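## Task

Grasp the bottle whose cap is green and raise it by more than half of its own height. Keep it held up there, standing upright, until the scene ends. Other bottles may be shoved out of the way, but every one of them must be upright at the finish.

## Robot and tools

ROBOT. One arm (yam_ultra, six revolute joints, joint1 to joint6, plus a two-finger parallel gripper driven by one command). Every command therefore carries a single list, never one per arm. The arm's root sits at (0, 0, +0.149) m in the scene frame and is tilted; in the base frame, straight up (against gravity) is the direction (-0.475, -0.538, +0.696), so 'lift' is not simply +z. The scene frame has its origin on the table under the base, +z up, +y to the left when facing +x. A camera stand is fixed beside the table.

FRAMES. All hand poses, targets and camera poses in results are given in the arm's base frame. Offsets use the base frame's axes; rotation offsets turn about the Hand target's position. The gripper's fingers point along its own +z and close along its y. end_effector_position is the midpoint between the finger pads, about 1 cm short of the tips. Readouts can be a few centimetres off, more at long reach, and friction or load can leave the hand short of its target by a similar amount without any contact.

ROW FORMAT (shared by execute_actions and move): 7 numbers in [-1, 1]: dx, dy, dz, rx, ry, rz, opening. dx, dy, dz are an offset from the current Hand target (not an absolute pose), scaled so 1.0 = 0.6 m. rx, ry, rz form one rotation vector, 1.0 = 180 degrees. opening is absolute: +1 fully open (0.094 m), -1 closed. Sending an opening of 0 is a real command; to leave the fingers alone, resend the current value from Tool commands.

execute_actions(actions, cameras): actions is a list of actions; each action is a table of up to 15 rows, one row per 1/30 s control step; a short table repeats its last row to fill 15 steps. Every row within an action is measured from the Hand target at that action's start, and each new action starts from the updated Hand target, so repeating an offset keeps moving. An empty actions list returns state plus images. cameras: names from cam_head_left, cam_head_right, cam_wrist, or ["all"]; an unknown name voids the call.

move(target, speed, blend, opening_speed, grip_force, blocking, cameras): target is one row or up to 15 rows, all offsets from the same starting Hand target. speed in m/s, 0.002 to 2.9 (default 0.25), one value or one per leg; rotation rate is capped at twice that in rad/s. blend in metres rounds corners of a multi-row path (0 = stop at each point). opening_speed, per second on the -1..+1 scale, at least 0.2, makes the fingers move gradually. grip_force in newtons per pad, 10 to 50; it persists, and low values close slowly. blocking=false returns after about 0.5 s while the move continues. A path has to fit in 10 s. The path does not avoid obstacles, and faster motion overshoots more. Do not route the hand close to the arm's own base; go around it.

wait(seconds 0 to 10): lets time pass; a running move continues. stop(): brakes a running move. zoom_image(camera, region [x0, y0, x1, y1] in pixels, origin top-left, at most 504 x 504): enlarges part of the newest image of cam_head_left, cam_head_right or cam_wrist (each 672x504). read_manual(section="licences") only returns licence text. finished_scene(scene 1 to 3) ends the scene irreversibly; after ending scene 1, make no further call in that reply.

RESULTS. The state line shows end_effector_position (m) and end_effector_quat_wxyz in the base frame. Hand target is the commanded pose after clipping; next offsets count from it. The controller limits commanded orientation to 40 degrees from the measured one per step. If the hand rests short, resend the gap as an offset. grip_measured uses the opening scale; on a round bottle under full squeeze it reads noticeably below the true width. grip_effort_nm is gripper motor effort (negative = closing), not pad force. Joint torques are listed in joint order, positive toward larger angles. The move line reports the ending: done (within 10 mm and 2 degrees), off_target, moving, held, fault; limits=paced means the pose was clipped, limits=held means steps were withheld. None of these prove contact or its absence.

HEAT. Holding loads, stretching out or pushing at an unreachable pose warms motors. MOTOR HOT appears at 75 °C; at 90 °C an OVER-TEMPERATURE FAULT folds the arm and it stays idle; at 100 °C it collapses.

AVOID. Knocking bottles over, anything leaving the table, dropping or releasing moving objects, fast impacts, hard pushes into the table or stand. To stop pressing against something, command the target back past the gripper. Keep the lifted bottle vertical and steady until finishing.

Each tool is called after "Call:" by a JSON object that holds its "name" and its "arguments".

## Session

Call:
{"name": "execute_actions", "arguments": {"actions": []}}

Call:
{"name": "zoom_image", "arguments": {"camera": "cam_head_left", "region": [190, 180, 350, 360]}}

Call:
{"name": "zoom_image", "arguments": {"camera": "cam_head_right", "region": [190, 180, 350, 360]}}

Scene clock: 0.00 s.
end_effector_position=(+0.1837, -0.1319, +0.3210) grip_measured=+1.000 grip_effort_nm=n/a end_effector_quat_wxyz=(+0.485, +0.679, +0.551, -0.032)
Joint positions: [-0.082 0.835 1.236 -1.17 0.709 1.385 0.094]
Joint velocities: within noise
Joint torques (N m): no reading
Heat: 29 °C.
Hand target: +0.1775, -0.1363, +0.3292; +0.496, +0.680, +0.538, -0.037
Tool commands: gripper/opening=+1.0

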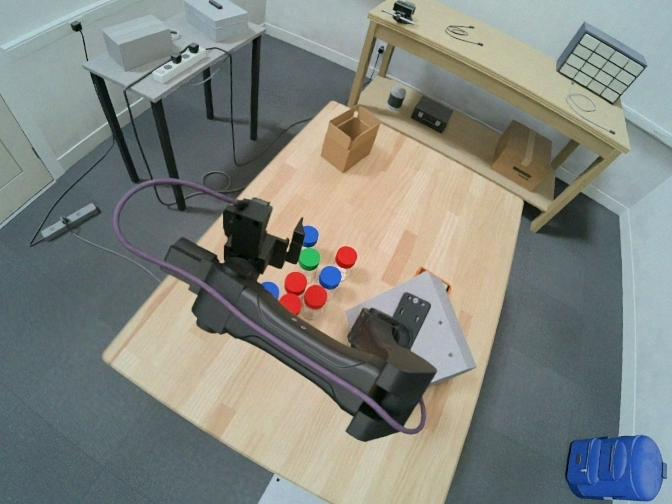

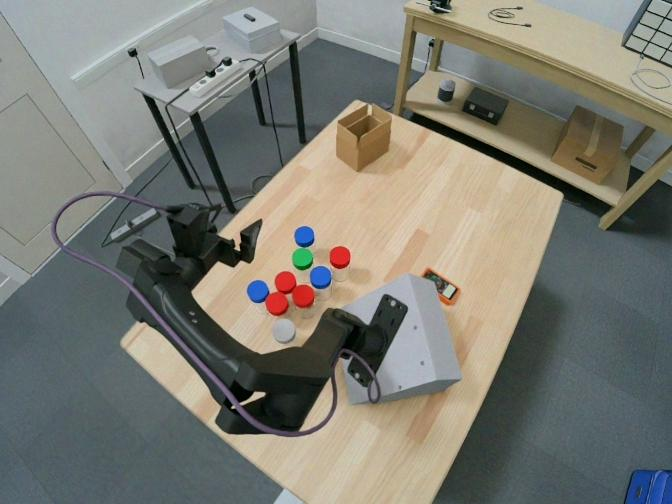

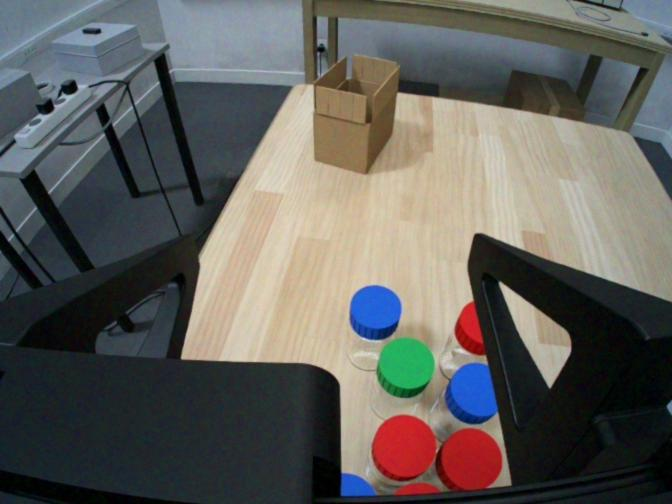

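Scaled by 2.800 from the camera's 672x504 image, which has a finer 960x720 frame.

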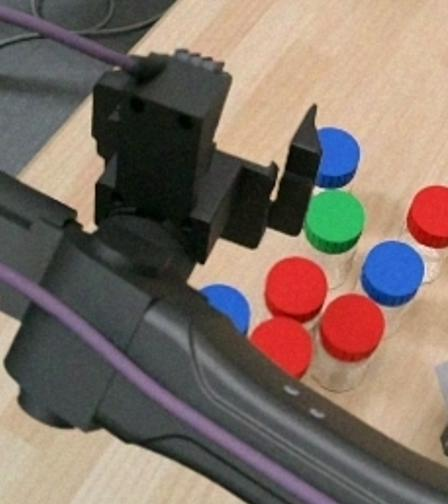

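Scaled by 2.800 from the camera's 672x504 image, which has a finer 960x720 frame.

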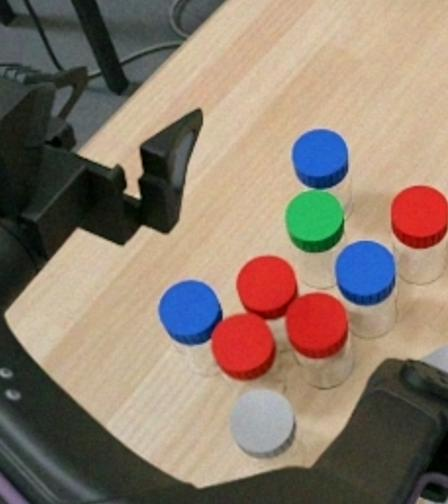

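Call:
{"name": "move", "arguments": {"target": [0.0916,0.0096,-0.3666,0.2181,0.0639,0.4049,0.6], "speed": 0.35, "grip_force": 35, "cameras": ["cam_head_left","cam_wrist"]}}

Scene clock: 26.07 s.
end_effector_position=(+0.2269, -0.1226, +0.1016) grip_measured=+0.603 grip_effort_nm=-0.13 end_effector_quat_wxyz=(+0.112, +0.356, +0.850, +0.372)
Joint positions: [-0.998 1.682 1.092 -1.282 -0.751 -0.325 0.075]
Joint torques (N m): [-4.82 -2.67 8.36 0.09 -0.11 -0.12]
Heat: 29 °C.
Hand target: +0.2324, -0.1305, +0.1092; +0.129, +0.346, +0.854, +0.367
Off the commanded pose: 0.012 m, 2 deg.
grip_force (N): 35
move: off_target
Images, in order (width x height): cam_head_left 672x504, cam_wrist 672x504.

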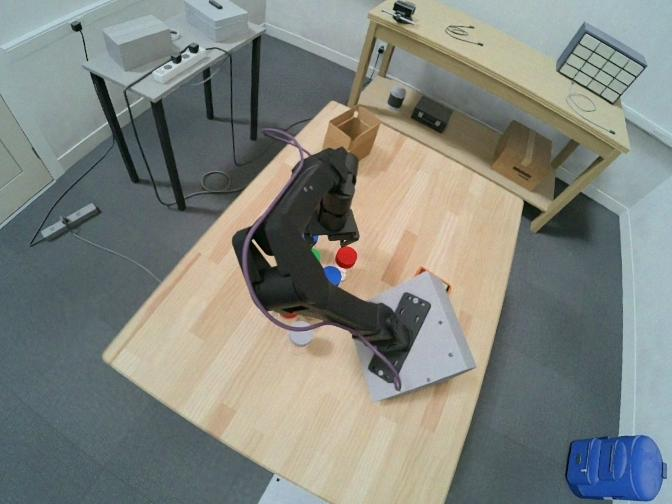

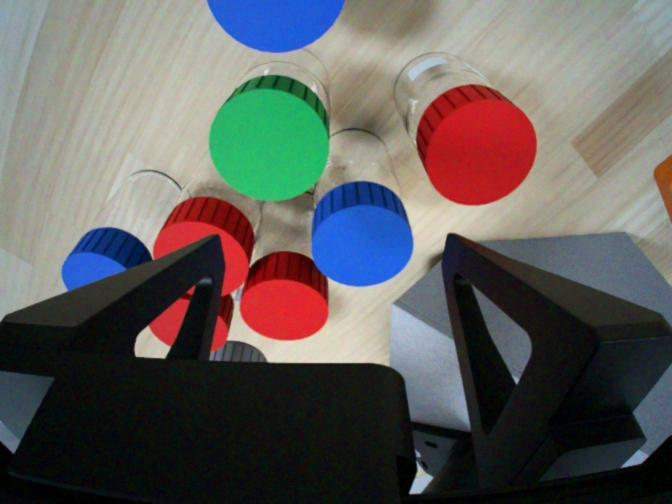

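Call:
{"name": "move", "arguments": {"target": [0.0632,0.0563,-0.0375,0,0,0,0.6], "speed": 0.2, "cameras": ["cam_wrist"]}}

Scene clock: 47.67 s.
end_effector_position=(+0.2695, -0.0949, +0.0826) grip_measured=+0.603 grip_effort_nm=-0.13 end_effector_quat_wxyz=(+0.115, +0.344, +0.855, +0.371)
Joint positions: [-0.807 1.682 1.023 -1.036 -0.79 -0.095 0.075]
Joint torques (N m): [-5.22 -5.87 3.34 0.32 -0.11 0.1]
Heat: 29 °C.
Hand target: +0.2704, -0.0968, +0.0867; +0.129, +0.346, +0.854, +0.367
Off the commanded pose: 0.005 m, 2 deg.
grip_force (N): 35
move: done
Images, in order (width x height): cam_wrist 672x504.

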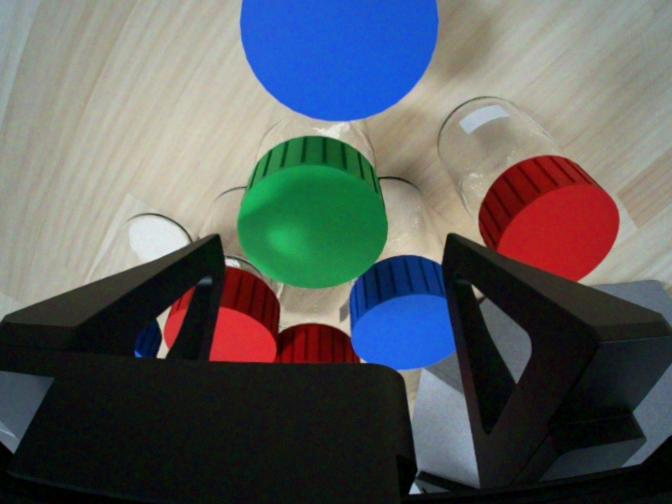

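Call:
{"name": "move", "arguments": {"target": [0.0428,0.0333,-0.0462,0,0,0,0.5], "speed": 0.08, "cameras": ["cam_wrist"]}}

Scene clock: 70.67 s.
end_effector_position=(+0.2958, -0.0755, +0.0636) grip_measured=+0.503 grip_effort_nm=-0.14 end_effector_quat_wxyz=(+0.130, +0.339, +0.857, +0.365)
Joint positions: [-0.689 1.682 0.941 -0.8 -0.796 0.075 0.071]
Joint torques (N m): [-5.08 -3.59 2.95 0.37 -0.09 0.08]
Heat: 30 °C.
Hand target: +0.2960, -0.0768, +0.0590; +0.129, +0.346, +0.854, +0.367
Off the commanded pose: 0.005 m, 1 deg.
grip_force (N): 35
move: done
Images, in order (width x height): cam_wrist 672x504.

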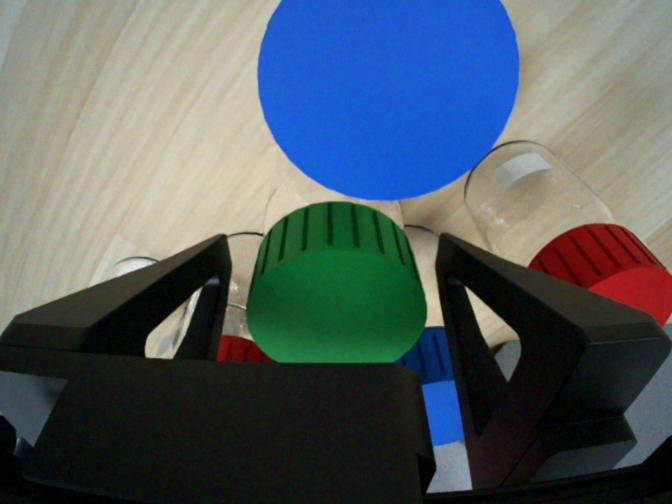

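Call:
{"name": "move", "arguments": {"target": [[0,0,0,0,0,0,-0.1],[-0.0751,-0.0851,0.1104,0,0,0,-0.1]], "speed": 0.1, "cameras": ["all"]}}

Scene clock: 86.20 s.
end_effector_position=(+0.2514, -0.1114, +0.1186) grip_measured=+0.141 grip_effort_nm=-0.74 end_effector_quat_wxyz=(+0.111, +0.342, +0.852, +0.381)
Joint positions: [-0.904 1.682 1.158 -1.292 -0.787 -0.242 0.054]
Joint torques (N m): [-7.62 -3.37 8.34 0.02 0.08 -0.09]
Heat: 30 °C.
Hand target: +0.2510, -0.1278, +0.1252; +0.129, +0.346, +0.854, +0.367
Off the commanded pose: 0.018 m, 3 deg.
grip_force (N): 35
move: off_target

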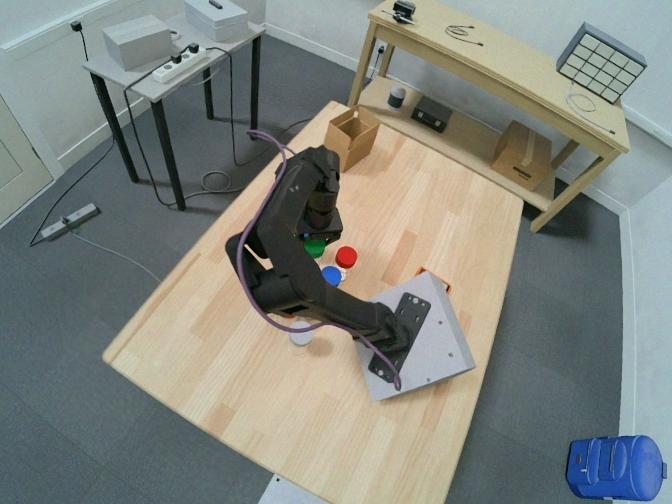

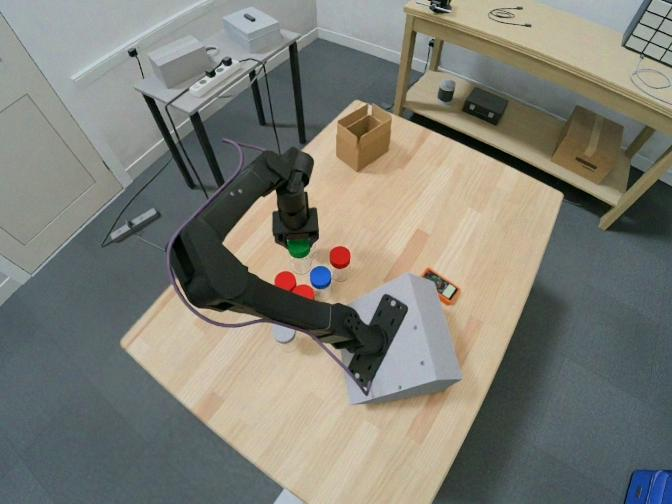

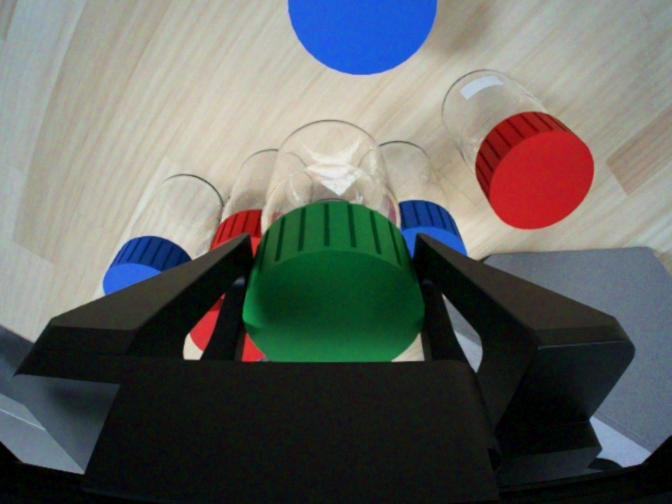

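Call:
{"name": "finished_scene", "arguments": {"scene": 3}}

The scene is finished: the task was done.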